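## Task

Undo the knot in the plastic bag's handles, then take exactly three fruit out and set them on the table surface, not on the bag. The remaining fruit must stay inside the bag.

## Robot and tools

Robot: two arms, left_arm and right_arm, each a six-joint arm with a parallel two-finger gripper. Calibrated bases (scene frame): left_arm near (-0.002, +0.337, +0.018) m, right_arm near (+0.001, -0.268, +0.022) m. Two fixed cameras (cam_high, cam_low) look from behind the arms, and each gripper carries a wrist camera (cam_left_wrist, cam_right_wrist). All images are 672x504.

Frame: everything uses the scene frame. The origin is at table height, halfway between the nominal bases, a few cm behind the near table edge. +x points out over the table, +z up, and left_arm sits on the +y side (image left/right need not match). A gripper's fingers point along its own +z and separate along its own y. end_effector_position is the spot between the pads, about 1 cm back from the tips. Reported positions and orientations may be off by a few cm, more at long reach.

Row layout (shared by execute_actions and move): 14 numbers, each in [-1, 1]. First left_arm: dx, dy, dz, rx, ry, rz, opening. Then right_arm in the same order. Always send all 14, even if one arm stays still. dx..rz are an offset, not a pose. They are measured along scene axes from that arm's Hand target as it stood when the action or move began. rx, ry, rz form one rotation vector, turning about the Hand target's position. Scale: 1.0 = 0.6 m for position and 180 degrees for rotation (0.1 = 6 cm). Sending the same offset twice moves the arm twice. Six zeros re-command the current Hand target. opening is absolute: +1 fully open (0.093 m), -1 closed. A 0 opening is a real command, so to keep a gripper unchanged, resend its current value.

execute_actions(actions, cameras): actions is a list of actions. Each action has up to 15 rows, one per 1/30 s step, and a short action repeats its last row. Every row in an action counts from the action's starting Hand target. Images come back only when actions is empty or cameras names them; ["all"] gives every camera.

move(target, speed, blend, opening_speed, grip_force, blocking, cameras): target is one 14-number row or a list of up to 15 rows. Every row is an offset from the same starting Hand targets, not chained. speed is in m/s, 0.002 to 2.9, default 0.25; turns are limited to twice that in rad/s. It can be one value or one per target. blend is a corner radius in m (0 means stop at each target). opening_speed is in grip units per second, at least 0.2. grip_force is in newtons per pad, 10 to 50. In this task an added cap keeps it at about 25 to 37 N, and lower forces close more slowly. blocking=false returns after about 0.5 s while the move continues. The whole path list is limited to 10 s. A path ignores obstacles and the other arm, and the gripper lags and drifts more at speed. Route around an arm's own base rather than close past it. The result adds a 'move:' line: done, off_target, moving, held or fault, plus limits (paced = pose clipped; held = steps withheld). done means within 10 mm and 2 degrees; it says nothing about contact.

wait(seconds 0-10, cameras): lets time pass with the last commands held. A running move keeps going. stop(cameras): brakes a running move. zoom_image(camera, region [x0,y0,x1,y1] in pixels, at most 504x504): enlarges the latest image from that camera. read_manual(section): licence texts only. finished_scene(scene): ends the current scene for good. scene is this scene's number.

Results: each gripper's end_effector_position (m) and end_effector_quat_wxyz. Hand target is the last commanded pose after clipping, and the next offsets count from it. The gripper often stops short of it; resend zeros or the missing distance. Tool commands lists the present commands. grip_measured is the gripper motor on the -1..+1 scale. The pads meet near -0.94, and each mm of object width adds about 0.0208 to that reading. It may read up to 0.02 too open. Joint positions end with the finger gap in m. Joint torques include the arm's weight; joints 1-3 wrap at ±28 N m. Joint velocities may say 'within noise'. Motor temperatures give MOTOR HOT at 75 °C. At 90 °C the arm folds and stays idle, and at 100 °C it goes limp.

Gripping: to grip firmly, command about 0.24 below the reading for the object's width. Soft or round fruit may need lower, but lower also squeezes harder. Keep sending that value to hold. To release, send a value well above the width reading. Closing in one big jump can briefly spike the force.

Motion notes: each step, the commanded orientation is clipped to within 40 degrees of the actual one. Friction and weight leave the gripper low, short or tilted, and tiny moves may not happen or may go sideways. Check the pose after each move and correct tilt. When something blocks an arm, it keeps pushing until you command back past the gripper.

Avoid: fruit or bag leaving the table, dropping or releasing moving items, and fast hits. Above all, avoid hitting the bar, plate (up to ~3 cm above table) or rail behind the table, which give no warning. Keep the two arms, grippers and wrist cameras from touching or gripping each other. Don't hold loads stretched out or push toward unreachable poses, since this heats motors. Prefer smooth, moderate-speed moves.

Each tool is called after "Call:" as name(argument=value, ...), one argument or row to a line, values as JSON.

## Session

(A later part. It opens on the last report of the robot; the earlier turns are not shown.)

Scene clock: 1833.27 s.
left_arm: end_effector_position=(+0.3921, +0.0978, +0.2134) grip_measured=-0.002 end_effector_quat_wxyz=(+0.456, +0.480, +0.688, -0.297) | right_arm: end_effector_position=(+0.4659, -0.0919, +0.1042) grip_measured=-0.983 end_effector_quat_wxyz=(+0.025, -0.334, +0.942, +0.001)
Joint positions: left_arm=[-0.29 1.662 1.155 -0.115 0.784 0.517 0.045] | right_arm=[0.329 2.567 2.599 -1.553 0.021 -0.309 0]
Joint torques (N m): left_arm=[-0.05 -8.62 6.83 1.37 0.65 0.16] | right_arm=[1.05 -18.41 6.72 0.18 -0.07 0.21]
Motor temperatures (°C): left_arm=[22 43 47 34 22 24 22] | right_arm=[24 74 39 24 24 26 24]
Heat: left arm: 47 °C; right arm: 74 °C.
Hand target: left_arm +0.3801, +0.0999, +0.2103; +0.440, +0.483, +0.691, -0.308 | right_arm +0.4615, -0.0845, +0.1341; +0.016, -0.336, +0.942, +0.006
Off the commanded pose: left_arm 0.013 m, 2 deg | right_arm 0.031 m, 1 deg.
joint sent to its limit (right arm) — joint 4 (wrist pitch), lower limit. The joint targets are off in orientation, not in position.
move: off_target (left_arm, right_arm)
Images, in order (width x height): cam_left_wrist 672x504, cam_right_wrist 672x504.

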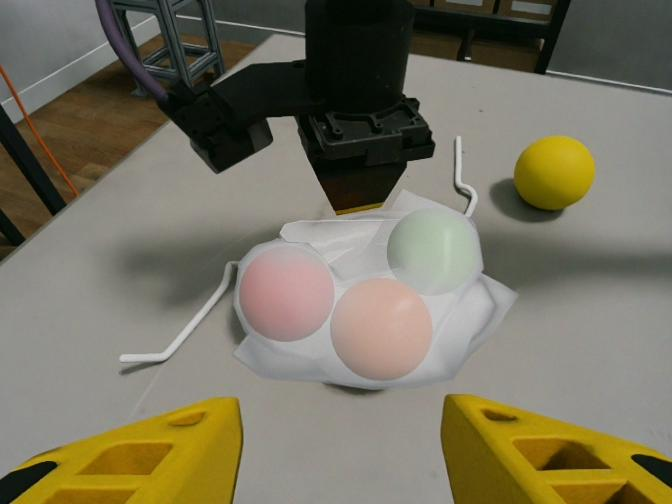

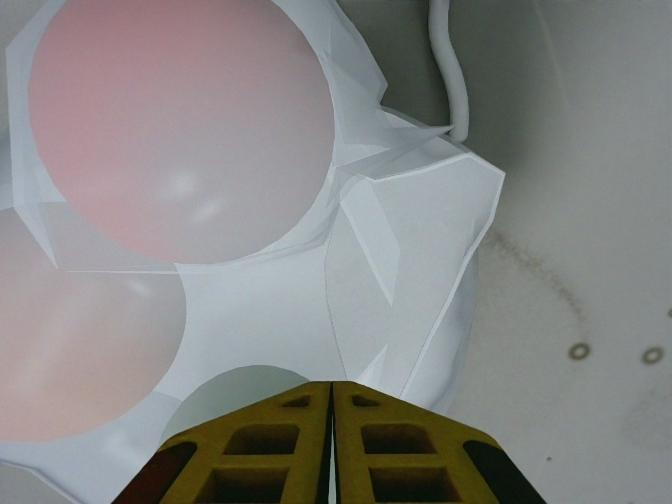

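Call:
move(
  target=[0, 0, 0, 0, 0, 0, 0, -0.4, -0.3, 0.15, 0, 0, -0.2456, -1],
  speed=0.35,
  cameras=["cam_right_wrist", "cam_left_wrist", "cam_high"],
)

Call:
zoom_image(
  camera="cam_left_wrist",
  region=[200, 160, 540, 420],
)

Scene clock: 1838.90 s.
left_arm: end_effector_position=(+0.3921, +0.0978, +0.2134) grip_measured=-0.002 end_effector_quat_wxyz=(+0.456, +0.480, +0.688, -0.297) | right_arm: end_effector_position=(+0.2294, -0.2618, +0.2254) grip_measured=-0.983 end_effector_quat_wxyz=(+0.037, +0.035, +0.999, +0.002)
Joint positions: left_arm=[-0.29 1.662 1.155 -0.115 0.784 0.517 0.045] | right_arm=[0.019 1.365 1.427 -1.551 0.023 0.13 0]
Joint torques (N m): left_arm=[-0.02 -8.59 6.93 1.38 0.66 0.18] | right_arm=[-0.98 -4.89 4.82 0.25 0.05 0.24]
Motor temperatures (°C): left_arm=[22 43 47 34 22 24 22] | right_arm=[24 76 39 24 24 26 24]
Heat: left arm: 47 °C; right arm: 76 °C. Fold the right arm in close to its base, or ease its load, before you think long.
Hand target: left_arm +0.3801, +0.0999, +0.2103; +0.440, +0.483, +0.691, -0.308 | right_arm +0.2214, -0.2645, +0.2240; +0.017, +0.043, +0.999, -0.001
Off the commanded pose: left_arm 0.013 m, 2 deg | right_arm 0.008 m, 2 deg.
MOTOR HOT: joint 2 (shoulder) of the right arm reports 76 °C; the controller's stop level is 90 °C. To cool a motor, set the load down, stop pushing, or move to a pose that needs little force.
joint sent to its limit (right arm) — joint 4 (wrist pitch), lower limit. The joint targets still meet the commanded pose.
move: off_target (left_arm)
Images, in order (width x height): cam_high 672x504, cam_left_wrist 672x504, cam_right_wrist 672x504.

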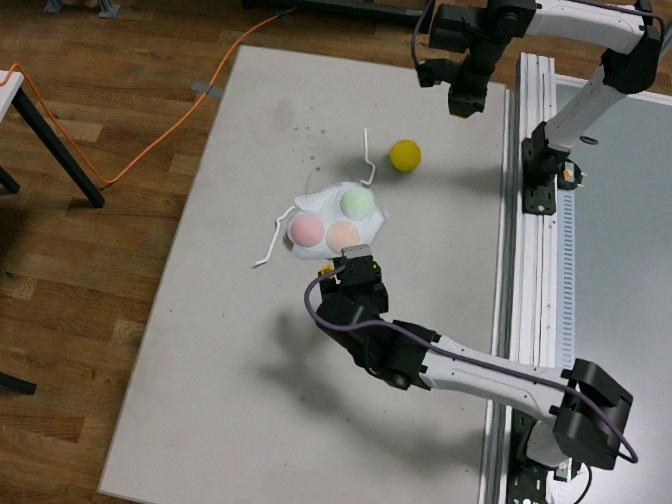

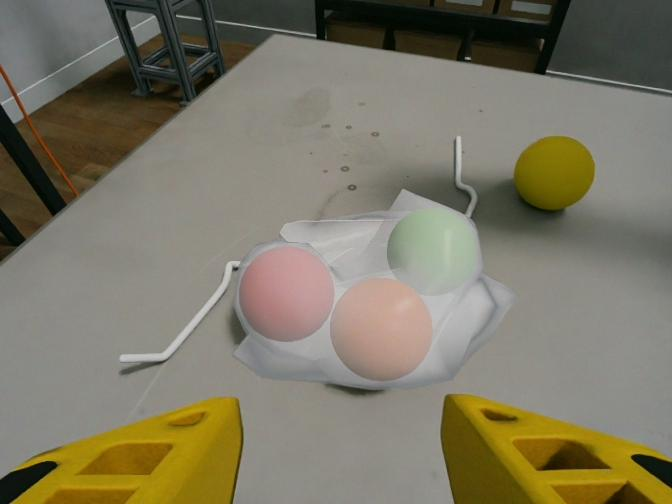

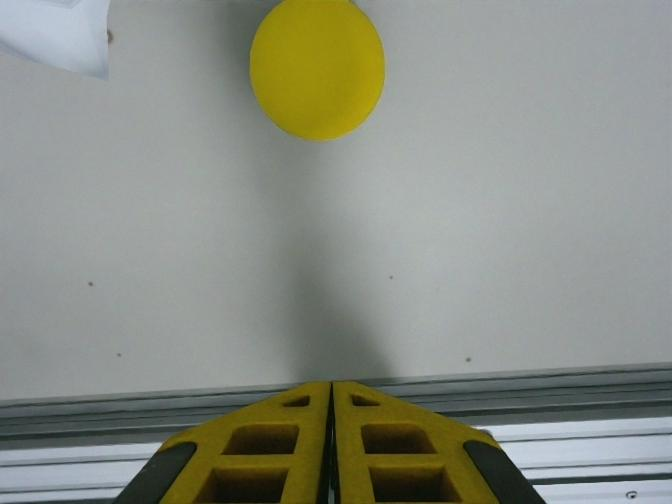

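Scaled by 1.482 from the camera's 672x504 image, which has a finer 960x720 frame.

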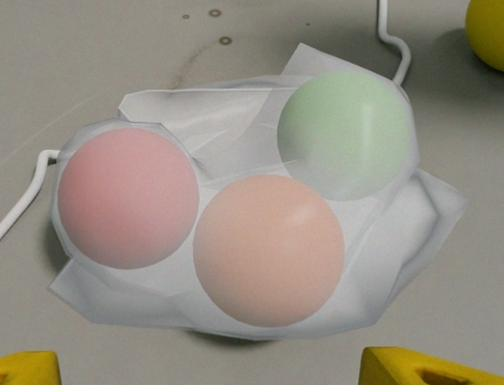

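Call:
move(
  target=[0.0465, -0.1332, -0.0505, 0.1067, 0.0337, -0.0283, 0.5, 0, 0, 0, 0, 0, 0, -1],
  speed=0.2,
  cameras=["cam_left_wrist"],
)

Call:
zoom_image(
  camera="cam_left_wrist",
  region=[120, 50, 560, 390],
)

Scene clock: 1869.87 s.
left_arm: end_effector_position=(+0.4089, +0.0197, +0.1832) grip_measured=+0.498 end_effector_quat_wxyz=(+0.316, +0.558, +0.729, -0.241) | right_arm: end_effector_position=(+0.2294, -0.2618, +0.2254) grip_measured=-0.983 end_effector_quat_wxyz=(+0.037, +0.035, +0.999, +0.002)
Joint positions: left_arm=[-0.493 2.001 1.717 -0.653 0.543 0.635 0.069] | right_arm=[0.019 1.365 1.427 -1.551 0.023 0.13 0]
Joint torques (N m): left_arm=[-0.57 -8.35 10.62 1.19 0.18 0.17] | right_arm=[-1.03 -4.93 4.64 0.23 0.07 0.26]
Motor temperatures (°C): left_arm=[22 43 47 34 22 24 22] | right_arm=[24 63 38 24 24 26 24]
Heat: left arm: 47 °C; right arm: 63 °C.
Hand target: left_arm +0.4080, +0.0201, +0.1799; +0.302, +0.563, +0.733, -0.233 | right_arm +0.2215, -0.2645, +0.2240; +0.017, +0.043, +0.999, -0.001
Off the commanded pose: left_arm 0.003 m, 2 deg | right_arm 0.009 m, 3 deg.
MOTOR HOT: cleared for the motors of the right arm.
joint sent to its limit (right arm) — joint 4 (wrist pitch), lower limit. The joint targets still meet the commanded pose.
move: off_target (right_arm)
Images, in order (width x height): cam_left_wrist 672x504.

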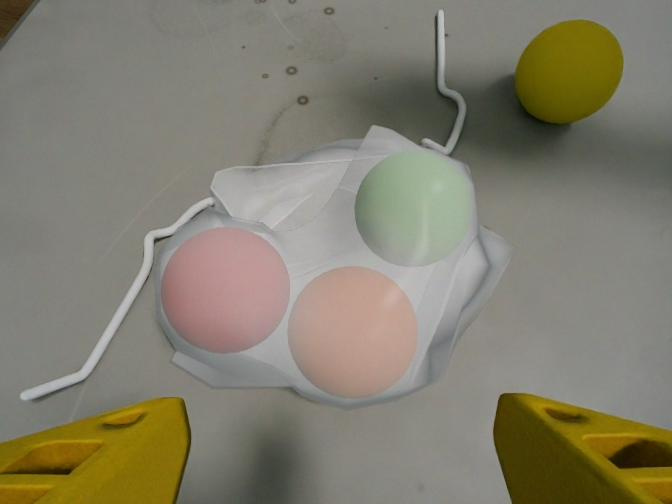

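Scaled by 1.145 from the camera's 672x504 image, which has a finer 960x720 frame.

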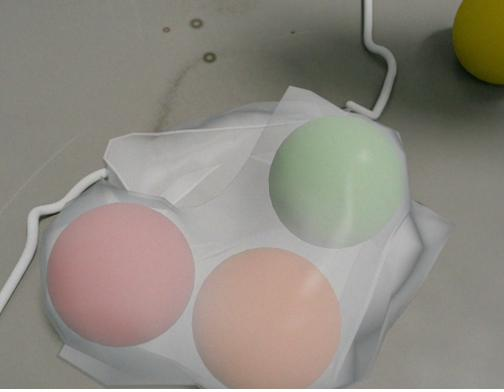

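Call:
move(
  target=[0, 0, 0, 0, 0, 0, 0.5, 0.3442, 0.0992, -0.19, 0.3333, 0, 0, -0.42],
  speed=0.25,
  cameras=["cam_left_wrist", "cam_right_wrist"],
)

Scene clock: 1913.97 s.
left_arm: end_effector_position=(+0.4088, +0.0197, +0.1831) grip_measured=+0.498 end_effector_quat_wxyz=(+0.316, +0.558, +0.729, -0.241) | right_arm: end_effector_position=(+0.4236, -0.2042, +0.1101) grip_measured=-0.422 end_effector_quat_wxyz=(-0.008, +0.046, +0.871, +0.490)
Joint positions: left_arm=[-0.493 2.001 1.717 -0.653 0.543 0.635 0.069] | right_arm=[-0.226 2.286 1.807 -1.307 -0.988 -0.198 0.025]
Joint torques (N m): left_arm=[-0.65 -8.35 10.66 1.11 0.17 0.18] | right_arm=[-0.75 -9.88 8.25 -0.2 -0.85 -0.02]
Motor temperatures (°C): left_arm=[22 44 50 33 22 24 22] | right_arm=[24 56 37 24 24 26 24]
Heat: left arm: 50 °C; right arm: 56 °C.
Hand target: left_arm +0.4080, +0.0201, +0.1799; +0.302, +0.563, +0.733, -0.233 | right_arm +0.4281, -0.2049, +0.1102; -0.007, +0.046, +0.866, +0.499
Off the commanded pose: left_arm 0.003 m, 2 deg | right_arm 0.004 m, 1 deg.
move: done
Images, in order (width x height): cam_left_wrist 672x504, cam_right_wrist 672x504.

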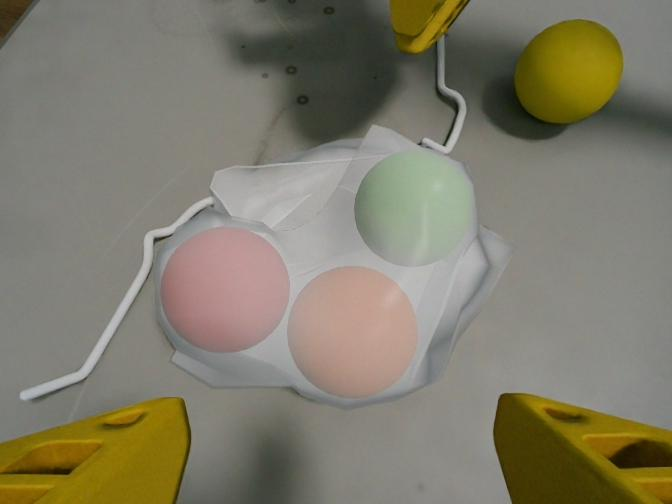

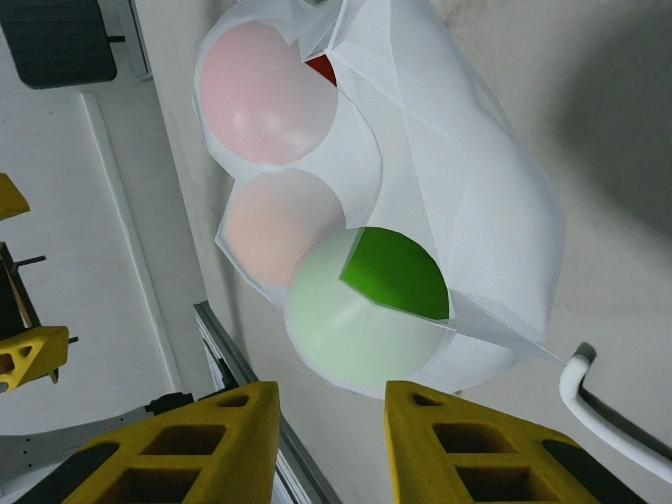

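Call:
zoom_image(
  camera="cam_right_wrist",
  region=[180, 30, 620, 400],
)

Scaled by 1.145 from the camera's 672x504 image, which has a finer 960x720 frame.

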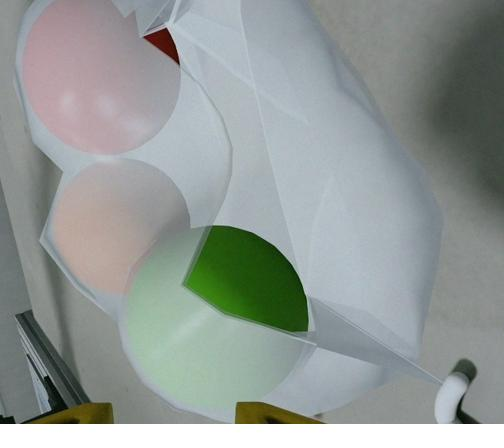

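Call:
move(
  target=[0, 0, 0, 0, 0, 0, 0.5, 0.0067, 0.0567, -0.0325, 0, 0, 0, -0.38],
  speed=0.08,
  cameras=["cam_right_wrist", "cam_left_wrist"],
)

Scene clock: 1958.77 s.
left_arm: end_effector_position=(+0.4088, +0.0197, +0.1831) grip_measured=+0.498 end_effector_quat_wxyz=(+0.316, +0.558, +0.729, -0.241) | right_arm: end_effector_position=(+0.4339, -0.1759, +0.0944) grip_measured=-0.382 end_effector_quat_wxyz=(+0.000, +0.041, +0.870, +0.490)
Joint positions: left_arm=[-0.493 2.001 1.717 -0.653 0.543 0.635 0.069] | right_arm=[-0.158 2.286 1.745 -1.125 -1.002 -0.076 0.027]
Joint torques (N m): left_arm=[-0.65 -8.35 10.69 1.13 0.16 0.18] | right_arm=[0.23 -11.26 4.52 0.22 -0.86 0.19]
Motor temperatures (°C): left_arm=[22 44 51 32 22 24 22] | right_arm=[24 63 40 24 25 26 24]
Heat: left arm: 51 °C; right arm: 63 °C.
Hand target: left_arm +0.4080, +0.0201, +0.1799; +0.302, +0.563, +0.733, -0.233 | right_arm +0.4321, -0.1709, +0.0907; -0.007, +0.046, +0.866, +0.499
Off the commanded pose: left_arm 0.003 m, 2 deg | right_arm 0.006 m, 1 deg.
move: done
Images, in order (width x height): cam_left_wrist 672x504, cam_right_wrist 672x504.

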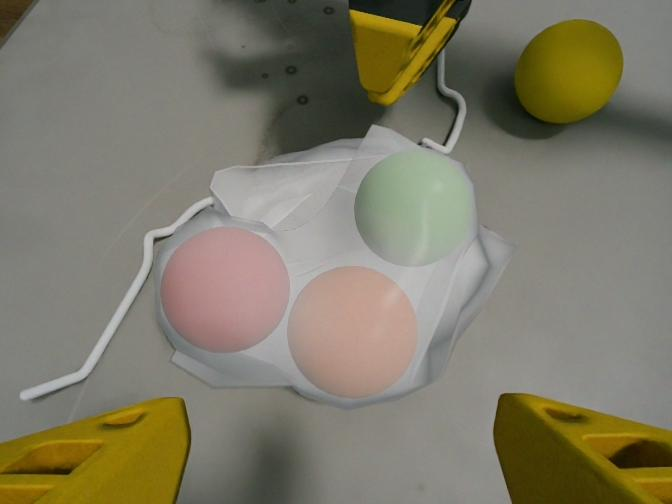

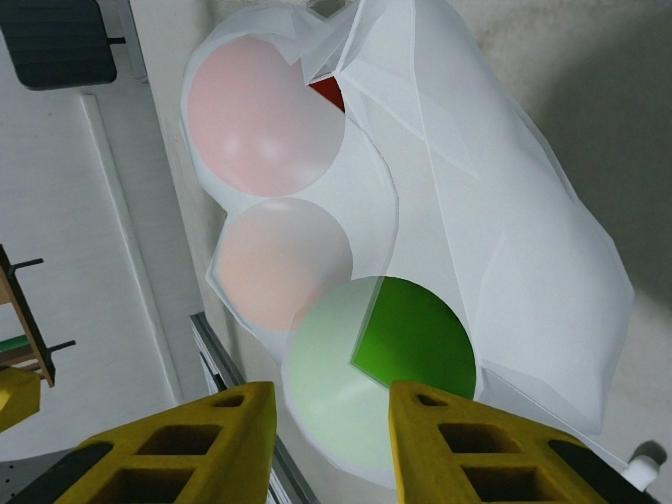

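Call:
move(
  target=[0, 0, 0, 0, 0, 0, 0.5, -0.0028, 0.0455, -0.0277, 0, 0, 0, -0.38],
  speed=0.06,
  cameras=["cam_right_wrist", "cam_left_wrist"],
)

Scene clock: 1965.80 s.
left_arm: end_effector_position=(+0.4088, +0.0197, +0.1831) grip_measured=+0.498 end_effector_quat_wxyz=(+0.316, +0.558, +0.729, -0.241) | right_arm: end_effector_position=(+0.4319, -0.1492, +0.0705) grip_measured=-0.382 end_effector_quat_wxyz=(-0.007, +0.048, +0.870, +0.491)
Joint positions: left_arm=[-0.493 2.001 1.717 -0.653 0.543 0.635 0.069] | right_arm=[-0.097 2.286 1.643 -0.94 -1.006 0.044 0.027]
Joint torques (N m): left_arm=[-0.57 -8.4 10.67 1.13 0.18 0.17] | right_arm=[0.58 -12.72 4.51 0.36 -0.85 0.21]
Motor temperatures (°C): left_arm=[22 44 52 32 22 24 22] | right_arm=[24 64 39 24 26 26 24]
Heat: left arm: 52 °C; right arm: 64 °C.
Hand target: left_arm +0.4080, +0.0201, +0.1799; +0.302, +0.563, +0.733, -0.233 | right_arm +0.4304, -0.1437, +0.0741; -0.007, +0.046, +0.866, +0.499
Off the commanded pose: left_arm 0.003 m, 2 deg | right_arm 0.007 m, 1 deg.
move: done
Images, in order (width x height): cam_left_wrist 672x504, cam_right_wrist 672x504.

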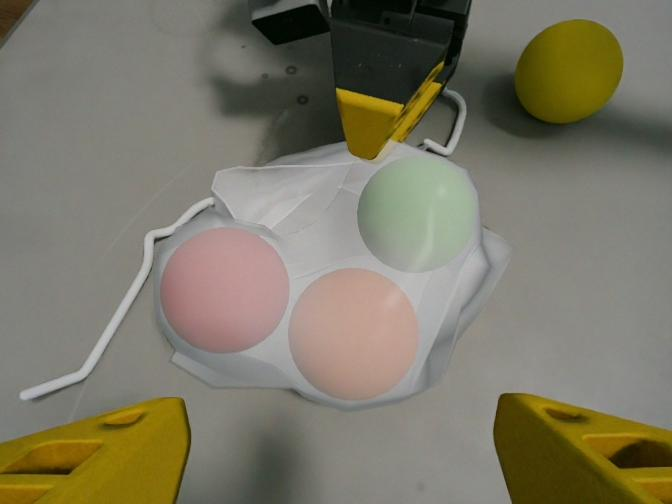

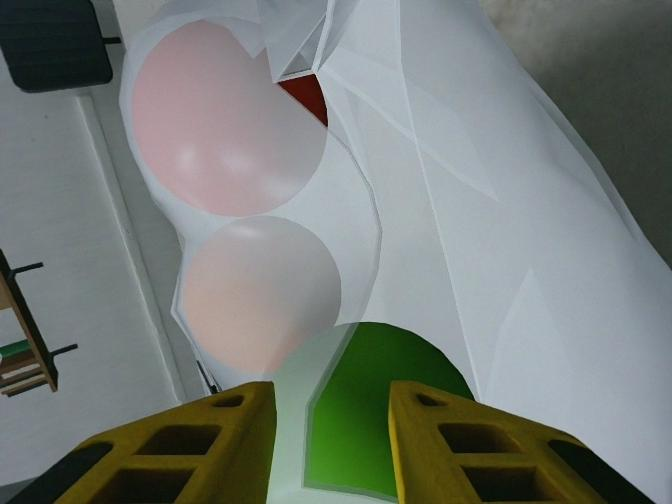

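Call:
move(
  target=[0, 0, 0, 0, 0, 0, 0.5, 0, 0, 0, 0, 0, 0, -1],
  speed=0.05,
  opening_speed=0.6,
  cameras=["cam_right_wrist", "cam_left_wrist"],
)

Scene clock: 1971.77 s.
left_arm: end_effector_position=(+0.4088, +0.0197, +0.1831) grip_measured=+0.498 end_effector_quat_wxyz=(+0.316, +0.558, +0.729, -0.241) | right_arm: end_effector_position=(+0.4323, -0.1491, +0.0707) grip_measured=-0.983 end_effector_quat_wxyz=(-0.007, +0.047, +0.870, +0.491)
Joint positions: left_arm=[-0.493 2.001 1.717 -0.653 0.543 0.635 0.069] | right_arm=[-0.097 2.286 1.643 -0.938 -1.007 0.046 0]
Joint torques (N m): left_arm=[-0.57 -8.38 10.62 1.14 0.17 0.19] | right_arm=[0.55 -12.78 4.64 0.32 -0.8 0.18]
Motor temperatures (°C): left_arm=[22 44 52 32 22 24 22] | right_arm=[24 66 38 24 26 26 24]
Heat: left arm: 52 °C; right arm: 66 °C.
Hand target: left_arm +0.4080, +0.0201, +0.1799; +0.302, +0.563, +0.733, -0.233 | right_arm +0.4304, -0.1437, +0.0740; -0.007, +0.046, +0.866, +0.499
Off the commanded pose: left_arm 0.003 m, 2 deg | right_arm 0.007 m, 1 deg.
move: done
Images, in order (width x height): cam_left_wrist 672x504, cam_right_wrist 672x504.

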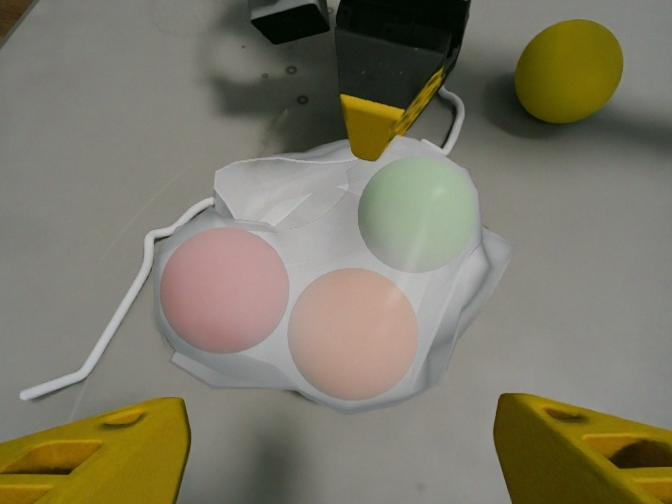

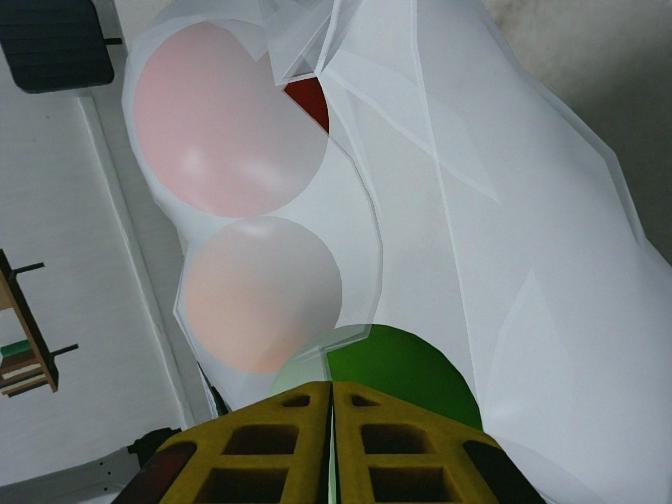

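Call:
move(
  target=[0, 0, 0, 0, 0, 0, 0.5, -0.01, 0.02, 0.08, 0, 0, 0, -1],
  speed=0.06,
  cameras=["cam_right_wrist", "cam_left_wrist"],
)

Scene clock: 1975.17 s.
left_arm: end_effector_position=(+0.4088, +0.0197, +0.1831) grip_measured=+0.498 end_effector_quat_wxyz=(+0.316, +0.558, +0.729, -0.241) | right_arm: end_effector_position=(+0.4248, -0.1374, +0.0977) grip_measured=-0.983 end_effector_quat_wxyz=(-0.019, +0.056, +0.869, +0.491)
Joint positions: left_arm=[-0.493 2.001 1.717 -0.653 0.543 0.635 0.069] | right_arm=[-0.068 2.219 1.643 -0.984 -1.008 0.105 0]
Joint torques (N m): left_arm=[-0.53 -8.42 10.73 1.13 0.2 0.17] | right_arm=[0.69 -15.43 6.86 0.09 -0.84 0.17]
Motor temperatures (°C): left_arm=[22 44 52 32 22 24 22] | right_arm=[24 67 38 24 26 26 24]
Heat: left arm: 52 °C; right arm: 67 °C.
Hand target: left_arm +0.4080, +0.0201, +0.1799; +0.302, +0.563, +0.733, -0.233 | right_arm +0.4244, -0.1317, +0.1220; -0.007, +0.046, +0.866, +0.499
Off the commanded pose: left_arm 0.003 m, 2 deg | right_arm 0.025 m, 2 deg.
move: off_target (right_arm)
Images, in order (width x height): cam_left_wrist 672x504, cam_right_wrist 672x504.

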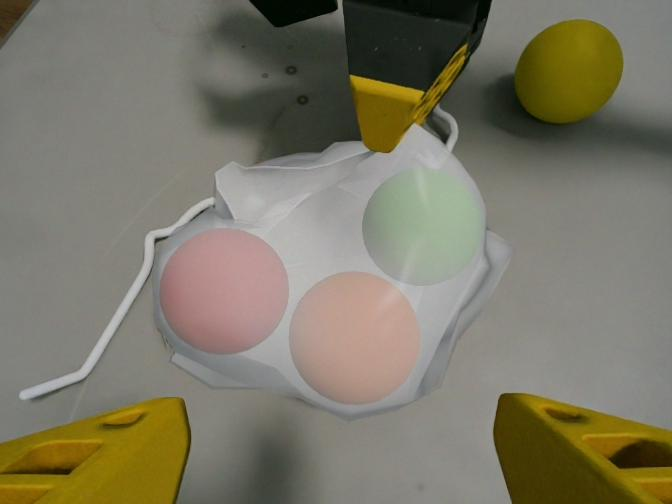

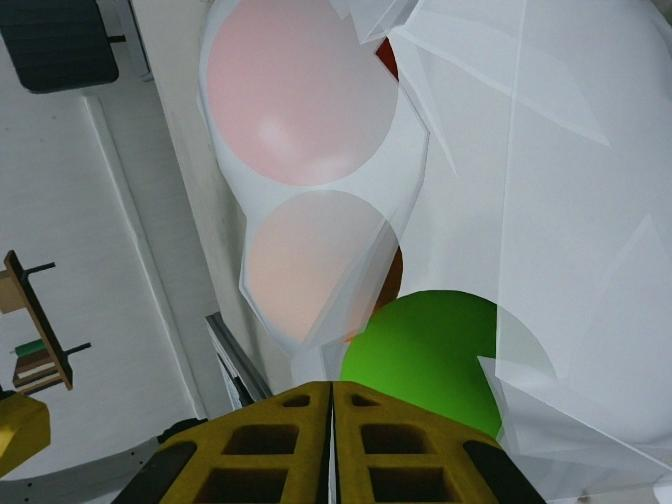

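Call:
move(
  target=[
    [-0.0798, 0.2163, 0.0505, -0.1067, -0.0337, 0.0283, 0.5, -0.01, 0.03, 0.01, 0, 0, 0, -1],
    [-0.0798, 0.2163, 0.0505, -0.1067, -0.0337, 0.0283, 0.5, -0.04, 0.15, 0.02, 0, 0, 0, -1],
  ],
  speed=[0.25, 0.1],
  blend=[0.02, 0],
  cameras=["cam_right_wrist", "cam_left_wrist"],
)

Scene clock: 1983.53 s.
left_arm: end_effector_position=(+0.3608, +0.1517, +0.1991) grip_measured=+0.498 end_effector_quat_wxyz=(+0.418, +0.479, +0.708, -0.307) | right_arm: end_effector_position=(+0.3997, -0.0428, +0.1189) grip_measured=-0.983 end_effector_quat_wxyz=(-0.031, +0.055, +0.864, +0.499)
Joint positions: left_arm=[-0.152 1.563 1.079 -0.345 0.885 0.68 0.069] | right_arm=[0.162 2.069 1.454 -0.62 -0.991 0.511 0]
Joint torques (N m): left_arm=[-0.13 -7.91 6.5 2.06 0.81 -0.02] | right_arm=[0.16 -14.82 5.19 0.95 -0.43 0.2]
Motor temperatures (°C): left_arm=[22 45 52 32 22 24 22] | right_arm=[24 69 38 24 26 26 24]
Heat: left arm: 52 °C; right arm: 69 °C.
Hand target: left_arm +0.3602, +0.1498, +0.2101; +0.440, +0.483, +0.691, -0.308 | right_arm +0.4004, -0.0417, +0.1339; -0.007, +0.046, +0.866, +0.499
Off the commanded pose: left_arm 0.011 m, 3 deg | right_arm 0.015 m, 3 deg.
move: off_target (left_arm, right_arm)
Images, in order (width x height): cam_left_wrist 672x504, cam_right_wrist 672x504.

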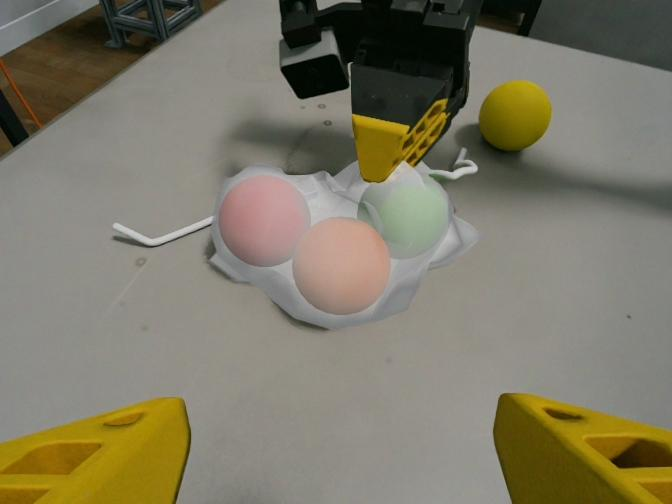

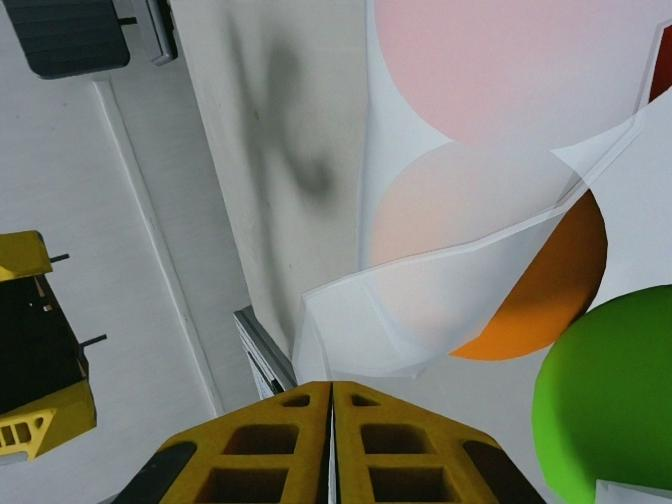

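Call:
move(
  target=[
    [0, 0, 0, 0, 0, 0, 0.5, -0.04, 0.12, -0.02, 0, 0, 0, -1],
    [0, 0, 0, 0, 0, 0, 0.5, -0.05, 0.13, -0.09, 0, 0, 0, -1],
    [0, 0, 0, 0, 0, 0, 0.5, -0.05, 0.13, -0.09, 0, 0, 0, -0.5],
  ],
  speed=[0.12, 0.1, 0.1],
  blend=[0.01, 0, 0],
  cameras=["cam_right_wrist", "cam_left_wrist"],
)

Scene clock: 1994.47 s.
left_arm: end_effector_position=(+0.3608, +0.1517, +0.1991) grip_measured=+0.498 end_effector_quat_wxyz=(+0.418, +0.479, +0.708, -0.307) | right_arm: end_effector_position=(+0.3728, +0.0331, +0.0914) grip_measured=-0.502 end_effector_quat_wxyz=(-0.005, +0.042, +0.862, +0.505)
Joint positions: left_arm=[-0.152 1.563 1.079 -0.345 0.885 0.68 0.069] | right_arm=[0.364 2.047 1.234 -0.121 -0.888 0.811 0.021]
Joint torques (N m): left_arm=[-0.12 -7.84 6.61 2.07 0.82 -0.02] | right_arm=[0.76 -9.29 5 1.41 -0.3 0.15]
Motor temperatures (°C): left_arm=[22 44 52 34 22 24 22] | right_arm=[24 69 38 25 25 26 24]
Heat: left arm: 52 °C; right arm: 69 °C.
Hand target: left_arm +0.3602, +0.1498, +0.2101; +0.440, +0.483, +0.691, -0.308 | right_arm +0.3704, +0.0363, +0.0801; -0.007, +0.046, +0.866, +0.499
Off the commanded pose: left_arm 0.011 m, 3 deg | right_arm 0.012 m, 1 deg.
move: off_target (left_arm, right_arm); target 3's new opening was sent with right_arm's hand 0.012 m and 1 deg from that target
Images, in order (width x height): cam_left_wrist 672x504, cam_right_wrist 672x504.

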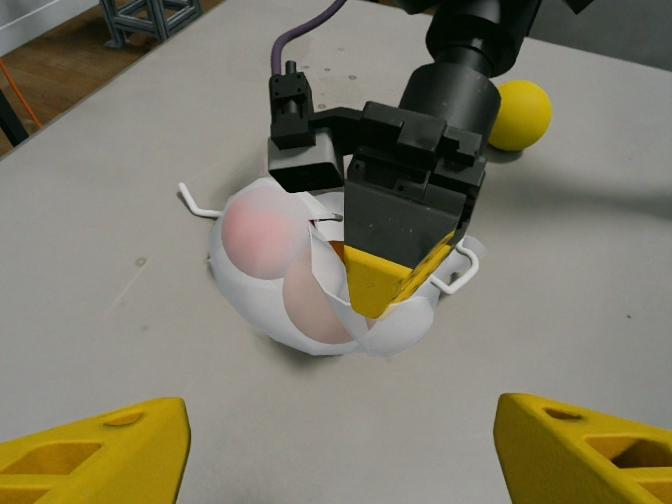

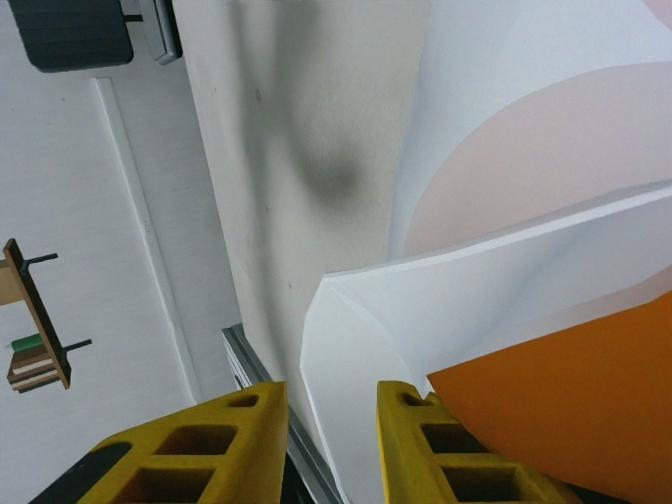

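Call:
move(
  target=[
    [0, 0, 0, 0, 0, 0, 0.5, 0.0, -0.05, 0.04, 0, 0, 0, -0.5],
    [0, 0, 0, 0, 0, 0, 0.5, 0.0, -0.2, 0.17, 0, 0, 0, -0.5],
  ],
  speed=[0.08, 0.15],
  blend=[0.01, 0],
  cameras=["cam_right_wrist", "cam_left_wrist"],
)

Scene clock: 2000.87 s.
left_arm: end_effector_position=(+0.3608, +0.1517, +0.1991) grip_measured=+0.498 end_effector_quat_wxyz=(+0.418, +0.479, +0.708, -0.307) | right_arm: end_effector_position=(+0.3684, -0.0842, +0.1627) grip_measured=-0.502 end_effector_quat_wxyz=(-0.020, +0.058, +0.871, +0.488)
Joint positions: left_arm=[-0.152 1.563 1.079 -0.345 0.885 0.68 0.069] | right_arm=[0.08 1.888 1.403 -0.851 -0.983 0.378 0.021]
Joint torques (N m): left_arm=[-0.16 -7.88 6.64 2.05 0.81 -0.03] | right_arm=[-0.55 -11.36 9.07 0.39 -0.82 0]
Motor temperatures (°C): left_arm=[22 44 51 35 22 24 22] | right_arm=[24 68 38 26 25 26 24]
Heat: left arm: 51 °C; right arm: 68 °C.
Hand target: left_arm +0.3602, +0.1498, +0.2101; +0.440, +0.483, +0.691, -0.308 | right_arm +0.3704, -0.0836, +0.1821; -0.007, +0.046, +0.866, +0.499
Off the commanded pose: left_arm 0.011 m, 3 deg | right_arm 0.019 m, 3 deg.
move: off_target (left_arm, right_arm)
Images, in order (width x height): cam_left_wrist 672x504, cam_right_wrist 672x504.

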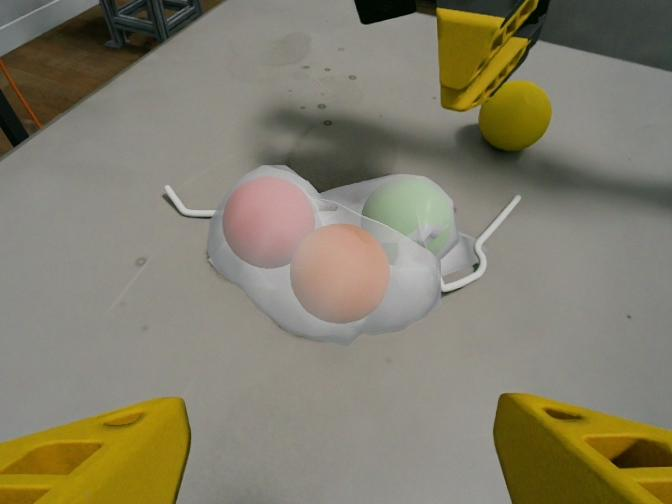

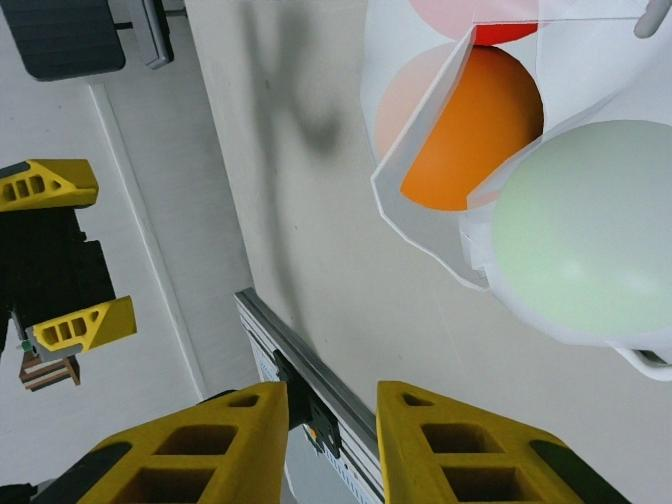

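Call:
move(
  target=[0.0797, -0.2162, -0.0503, 0.1067, 0.0337, -0.0283, 0.5, -0.2482, -0.3015, 0.0698, -0.3333, 0, 0, -0.5],
  speed=0.25,
  cameras=["cam_left_wrist", "cam_high"],
)

Call:
zoom_image(
  camera="cam_left_wrist",
  region=[110, 80, 560, 430],
)

Scene clock: 2009.27 s.
left_arm: end_effector_position=(+0.4094, +0.0202, +0.1833) grip_measured=+0.498 end_effector_quat_wxyz=(+0.320, +0.566, +0.722, -0.236) | right_arm: end_effector_position=(+0.2298, -0.2612, +0.2241) grip_measured=-0.502 end_effector_quat_wxyz=(+0.033, +0.045, +0.998, +0.005)
Joint positions: left_arm=[-0.492 2.001 1.716 -0.652 0.542 0.66 0.069] | right_arm=[0.017 1.371 1.427 -1.552 0.018 0.149 0.021]
Joint torques (N m): left_arm=[-0.72 -8.34 10.65 1.14 0.17 -0.1] | right_arm=[-0.94 -5.3 4.83 0.21 0.1 0.04]
Motor temperatures (°C): left_arm=[22 44 51 35 22 24 22] | right_arm=[24 67 39 25 25 26 24]
Heat: left arm: 51 °C; right arm: 67 °C.
Hand target: left_arm +0.4080, +0.0200, +0.1800; +0.302, +0.563, +0.733, -0.233 | right_arm +0.2215, -0.2646, +0.2239; +0.017, +0.043, +0.999, -0.001
Off the commanded pose: left_arm 0.004 m, 2 deg | right_arm 0.009 m, 2 deg.
joint sent to its limit (right arm) — joint 4 (wrist pitch), lower limit. The joint targets still meet the commanded pose.
move: done
Images, in order (width x height): cam_high 672x504, cam_left_wrist 672x504.

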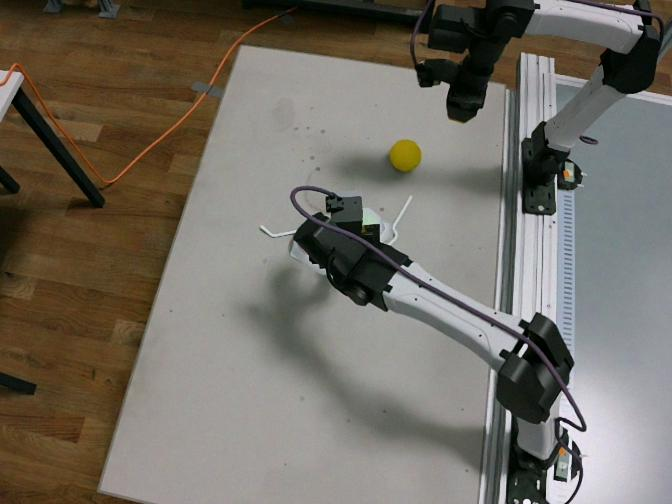

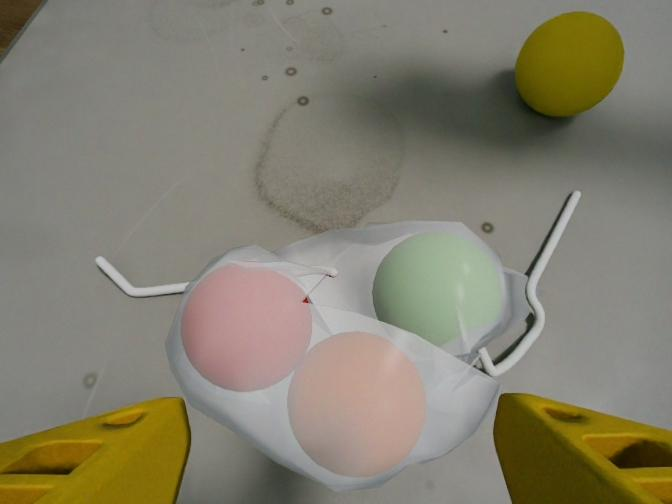

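Scaled by 1.120 from the camera's 672x504 image, which has a finer 960x720 frame.

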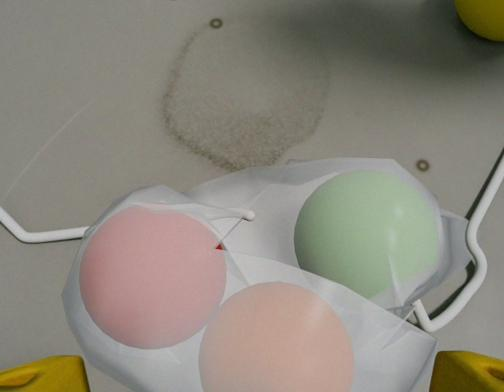

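Call:
move(
  target=[-0.0797, 0.2162, 0.0503, -0.1067, -0.0337, 0.0283, 0.5, 0.298, 0.285, -0.055, 0, 0, 0, -0.5],
  speed=0.3,
  cameras=["cam_right_wrist", "cam_left_wrist"],
)

Call:
zoom_image(
  camera="cam_right_wrist",
  region=[100, 60, 600, 440],
)

Scene clock: 2018.67 s.
left_arm: end_effector_position=(+0.3606, +0.1517, +0.1993) grip_measured=+0.498 end_effector_quat_wxyz=(+0.418, +0.478, +0.709, -0.308) | right_arm: end_effector_position=(+0.4002, -0.0957, +0.1893) grip_measured=-0.502 end_effector_quat_wxyz=(+0.046, +0.041, +0.998, +0.017)
Joint positions: left_arm=[-0.152 1.562 1.079 -0.347 0.884 0.677 0.069] | right_arm=[0.386 2.182 2.259 -1.552 0.034 0.509 0.021]
Joint torques (N m): left_arm=[-0.12 -7.83 6.63 2.09 0.83 0.01] | right_arm=[0.5 -10.02 8.39 0.25 0.13 0.26]
Motor temperatures (°C): left_arm=[22 44 51 34 22 24 22] | right_arm=[24 64 38 25 25 26 24]
Heat: left arm: 51 °C; right arm: 64 °C.
Hand target: left_arm +0.3601, +0.1497, +0.2102; +0.440, +0.483, +0.691, -0.308 | right_arm +0.4003, -0.0935, +0.1910; +0.017, +0.043, +0.999, -0.001
Off the commanded pose: left_arm 0.011 m, 3 deg | right_arm 0.003 m, 4 deg.
joint sent to its limit (right arm) — joint 4 (wrist pitch), lower limit. The joint targets are off in orientation, not in position.
move: off_target (left_arm, right_arm)
Images, in order (width x height): cam_left_wrist 672x504, cam_right_wrist 672x504.

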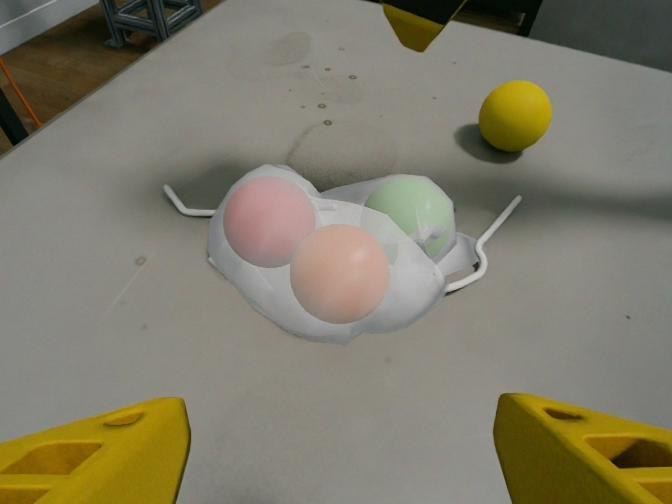

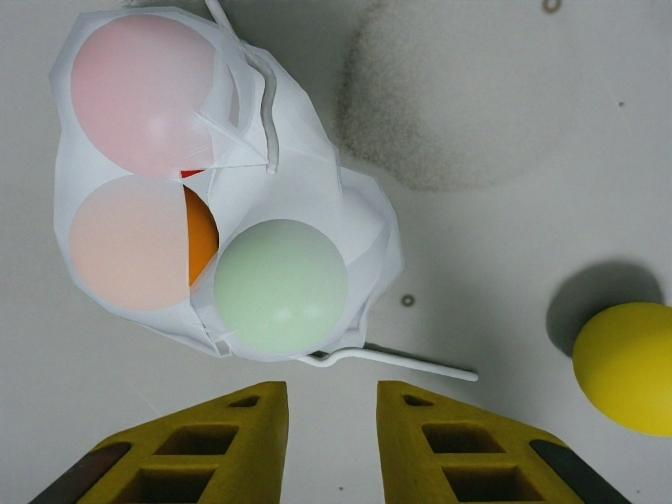

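Scaled by 1.008 from the camera's 672x504 image, which has a finer 960x720 frame.

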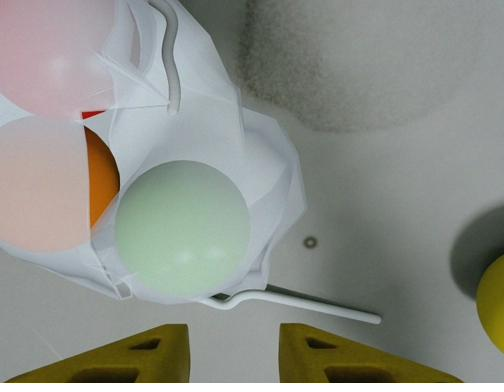

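Call:
zoom_image(
  camera="cam_right_wrist",
  region=[130, 120, 380, 380],
)

Scaled by 1.938 from the camera's 672x504 image, which has a finer 960x720 frame.

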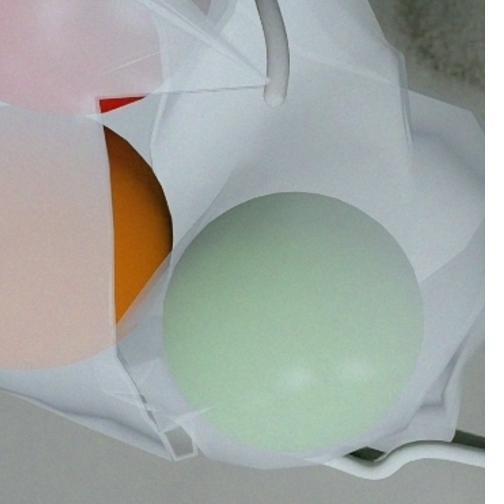

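Call:
move(
  target=[0, 0, 0, 0, 0, 0, 0.5, 0.0378, 0.0992, -0.11, 0, 0, 0, -1],
  speed=0.2,
  cameras=["cam_right_wrist"],
)

Call:
zoom_image(
  camera="cam_right_wrist",
  region=[130, 60, 530, 430],
)

Scene clock: 2185.83 s.
left_arm: end_effector_position=(+0.3608, +0.1517, +0.1996) grip_measured=+0.498 end_effector_quat_wxyz=(+0.418, +0.478, +0.709, -0.307) | right_arm: end_effector_position=(+0.4238, -0.0372, +0.1248) grip_measured=-0.983 end_effector_quat_wxyz=(+0.025, +0.042, +0.999, +0.005)
Joint positions: left_arm=[-0.152 1.562 1.079 -0.345 0.885 0.677 0.069] | right_arm=[0.474 2.474 2.502 -1.554 0.039 0.6 0]
Joint torques (N m): left_arm=[-0.09 -7.9 6.58 2.06 0.82 0.01] | right_arm=[0.4 -12.19 8.34 0.18 0.12 0.24]
Motor temperatures (°C): left_arm=[22 43 48 41 23 24 22] | right_arm=[24 62 40 24 25 26 24]
Heat: left arm: 48 °C; right arm: 62 °C.
Hand target: left_arm +0.3601, +0.1497, +0.2103; +0.440, +0.483, +0.691, -0.308 | right_arm +0.4229, -0.0339, +0.1249; +0.017, +0.043, +0.999, -0.001
Off the commanded pose: left_arm 0.011 m, 3 deg | right_arm 0.003 m, 1 deg.
joint sent to its limit (right arm) — joint 4 (wrist pitch), lower limit. The joint targets still meet the commanded pose.
move: off_target (left_arm)
Images, in order (width x height): cam_right_wrist 672x504.

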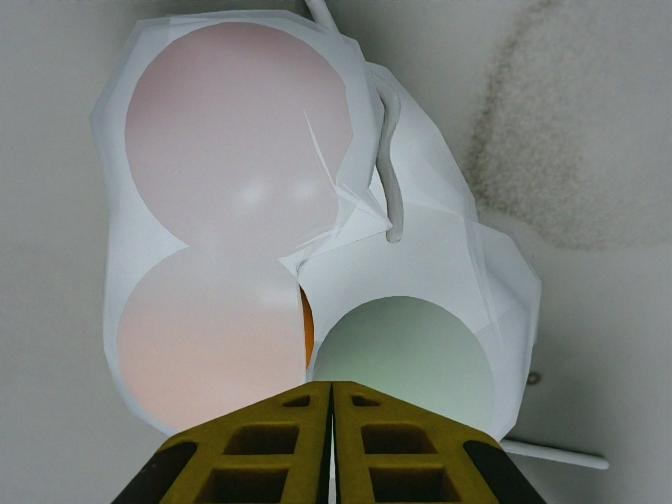

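Scaled by 1.260 from the camera's 672x504 image, which has a finer 960x720 frame.

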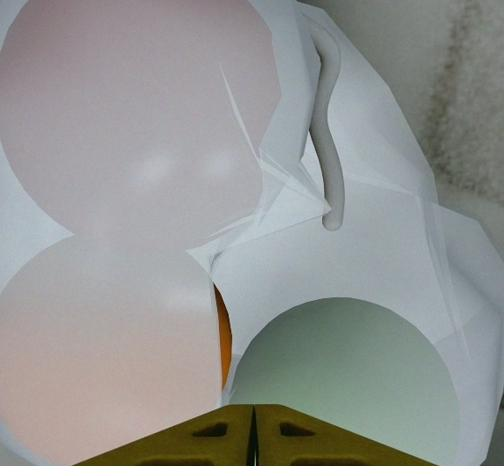

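Call:
move(
  target=[0, 0, 0, 0, 0, 0, 0.5, 0.0, 0.0, -0.125, 0, 0, 0, -1],
  speed=0.08,
  cameras=["cam_right_wrist", "cam_left_wrist"],
)

Scene clock: 2196.03 s.
left_arm: end_effector_position=(+0.3608, +0.1517, +0.1996) grip_measured=+0.498 end_effector_quat_wxyz=(+0.418, +0.478, +0.709, -0.307) | right_arm: end_effector_position=(+0.4201, -0.0376, +0.0451) grip_measured=-0.983 end_effector_quat_wxyz=(+0.004, +0.041, +0.999, -0.009)
Joint positions: left_arm=[-0.152 1.562 1.079 -0.345 0.885 0.677 0.069] | right_arm=[0.474 2.474 2.184 -1.287 0.04 0.601 0]
Joint torques (N m): left_arm=[-0.1 -7.82 6.61 2.05 0.82 -0.02] | right_arm=[-0.01 -14.9 4.96 0.46 0.07 0.2]
Motor temperatures (°C): left_arm=[22 43 47 41 23 24 22] | right_arm=[24 64 41 24 24 26 24]
Heat: left arm: 47 °C; right arm: 64 °C.
Hand target: left_arm +0.3601, +0.1497, +0.2103; +0.440, +0.483, +0.691, -0.308 | right_arm +0.4230, -0.0339, +0.0499; +0.017, +0.043, +0.999, -0.001
Off the commanded pose: left_arm 0.011 m, 3 deg | right_arm 0.007 m, 2 deg.
move: off_target (left_arm)
Images, in order (width x height): cam_left_wrist 672x504, cam_right_wrist 672x504.

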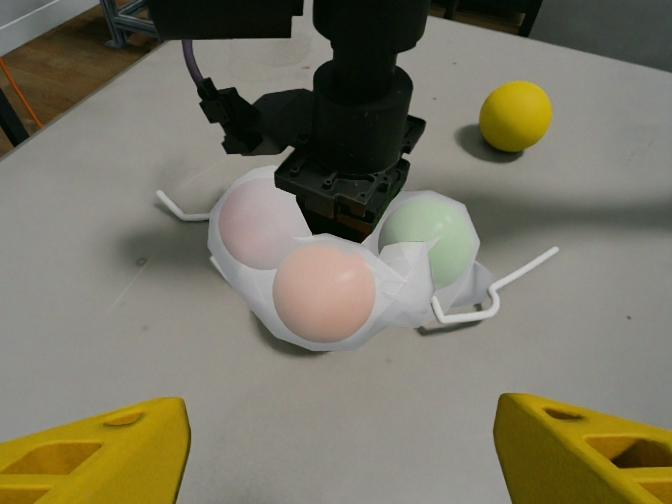

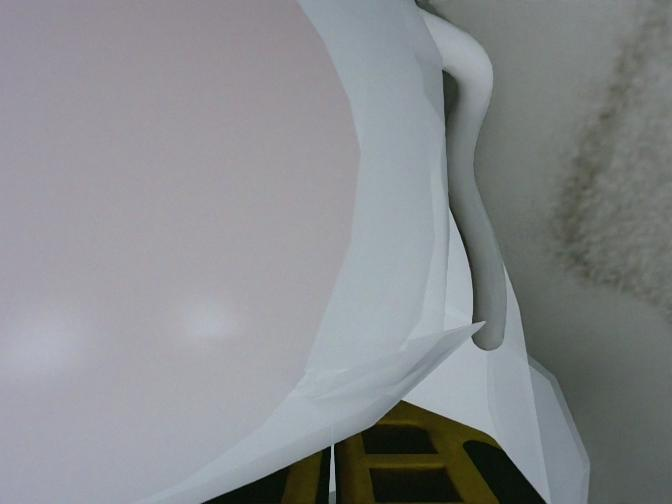

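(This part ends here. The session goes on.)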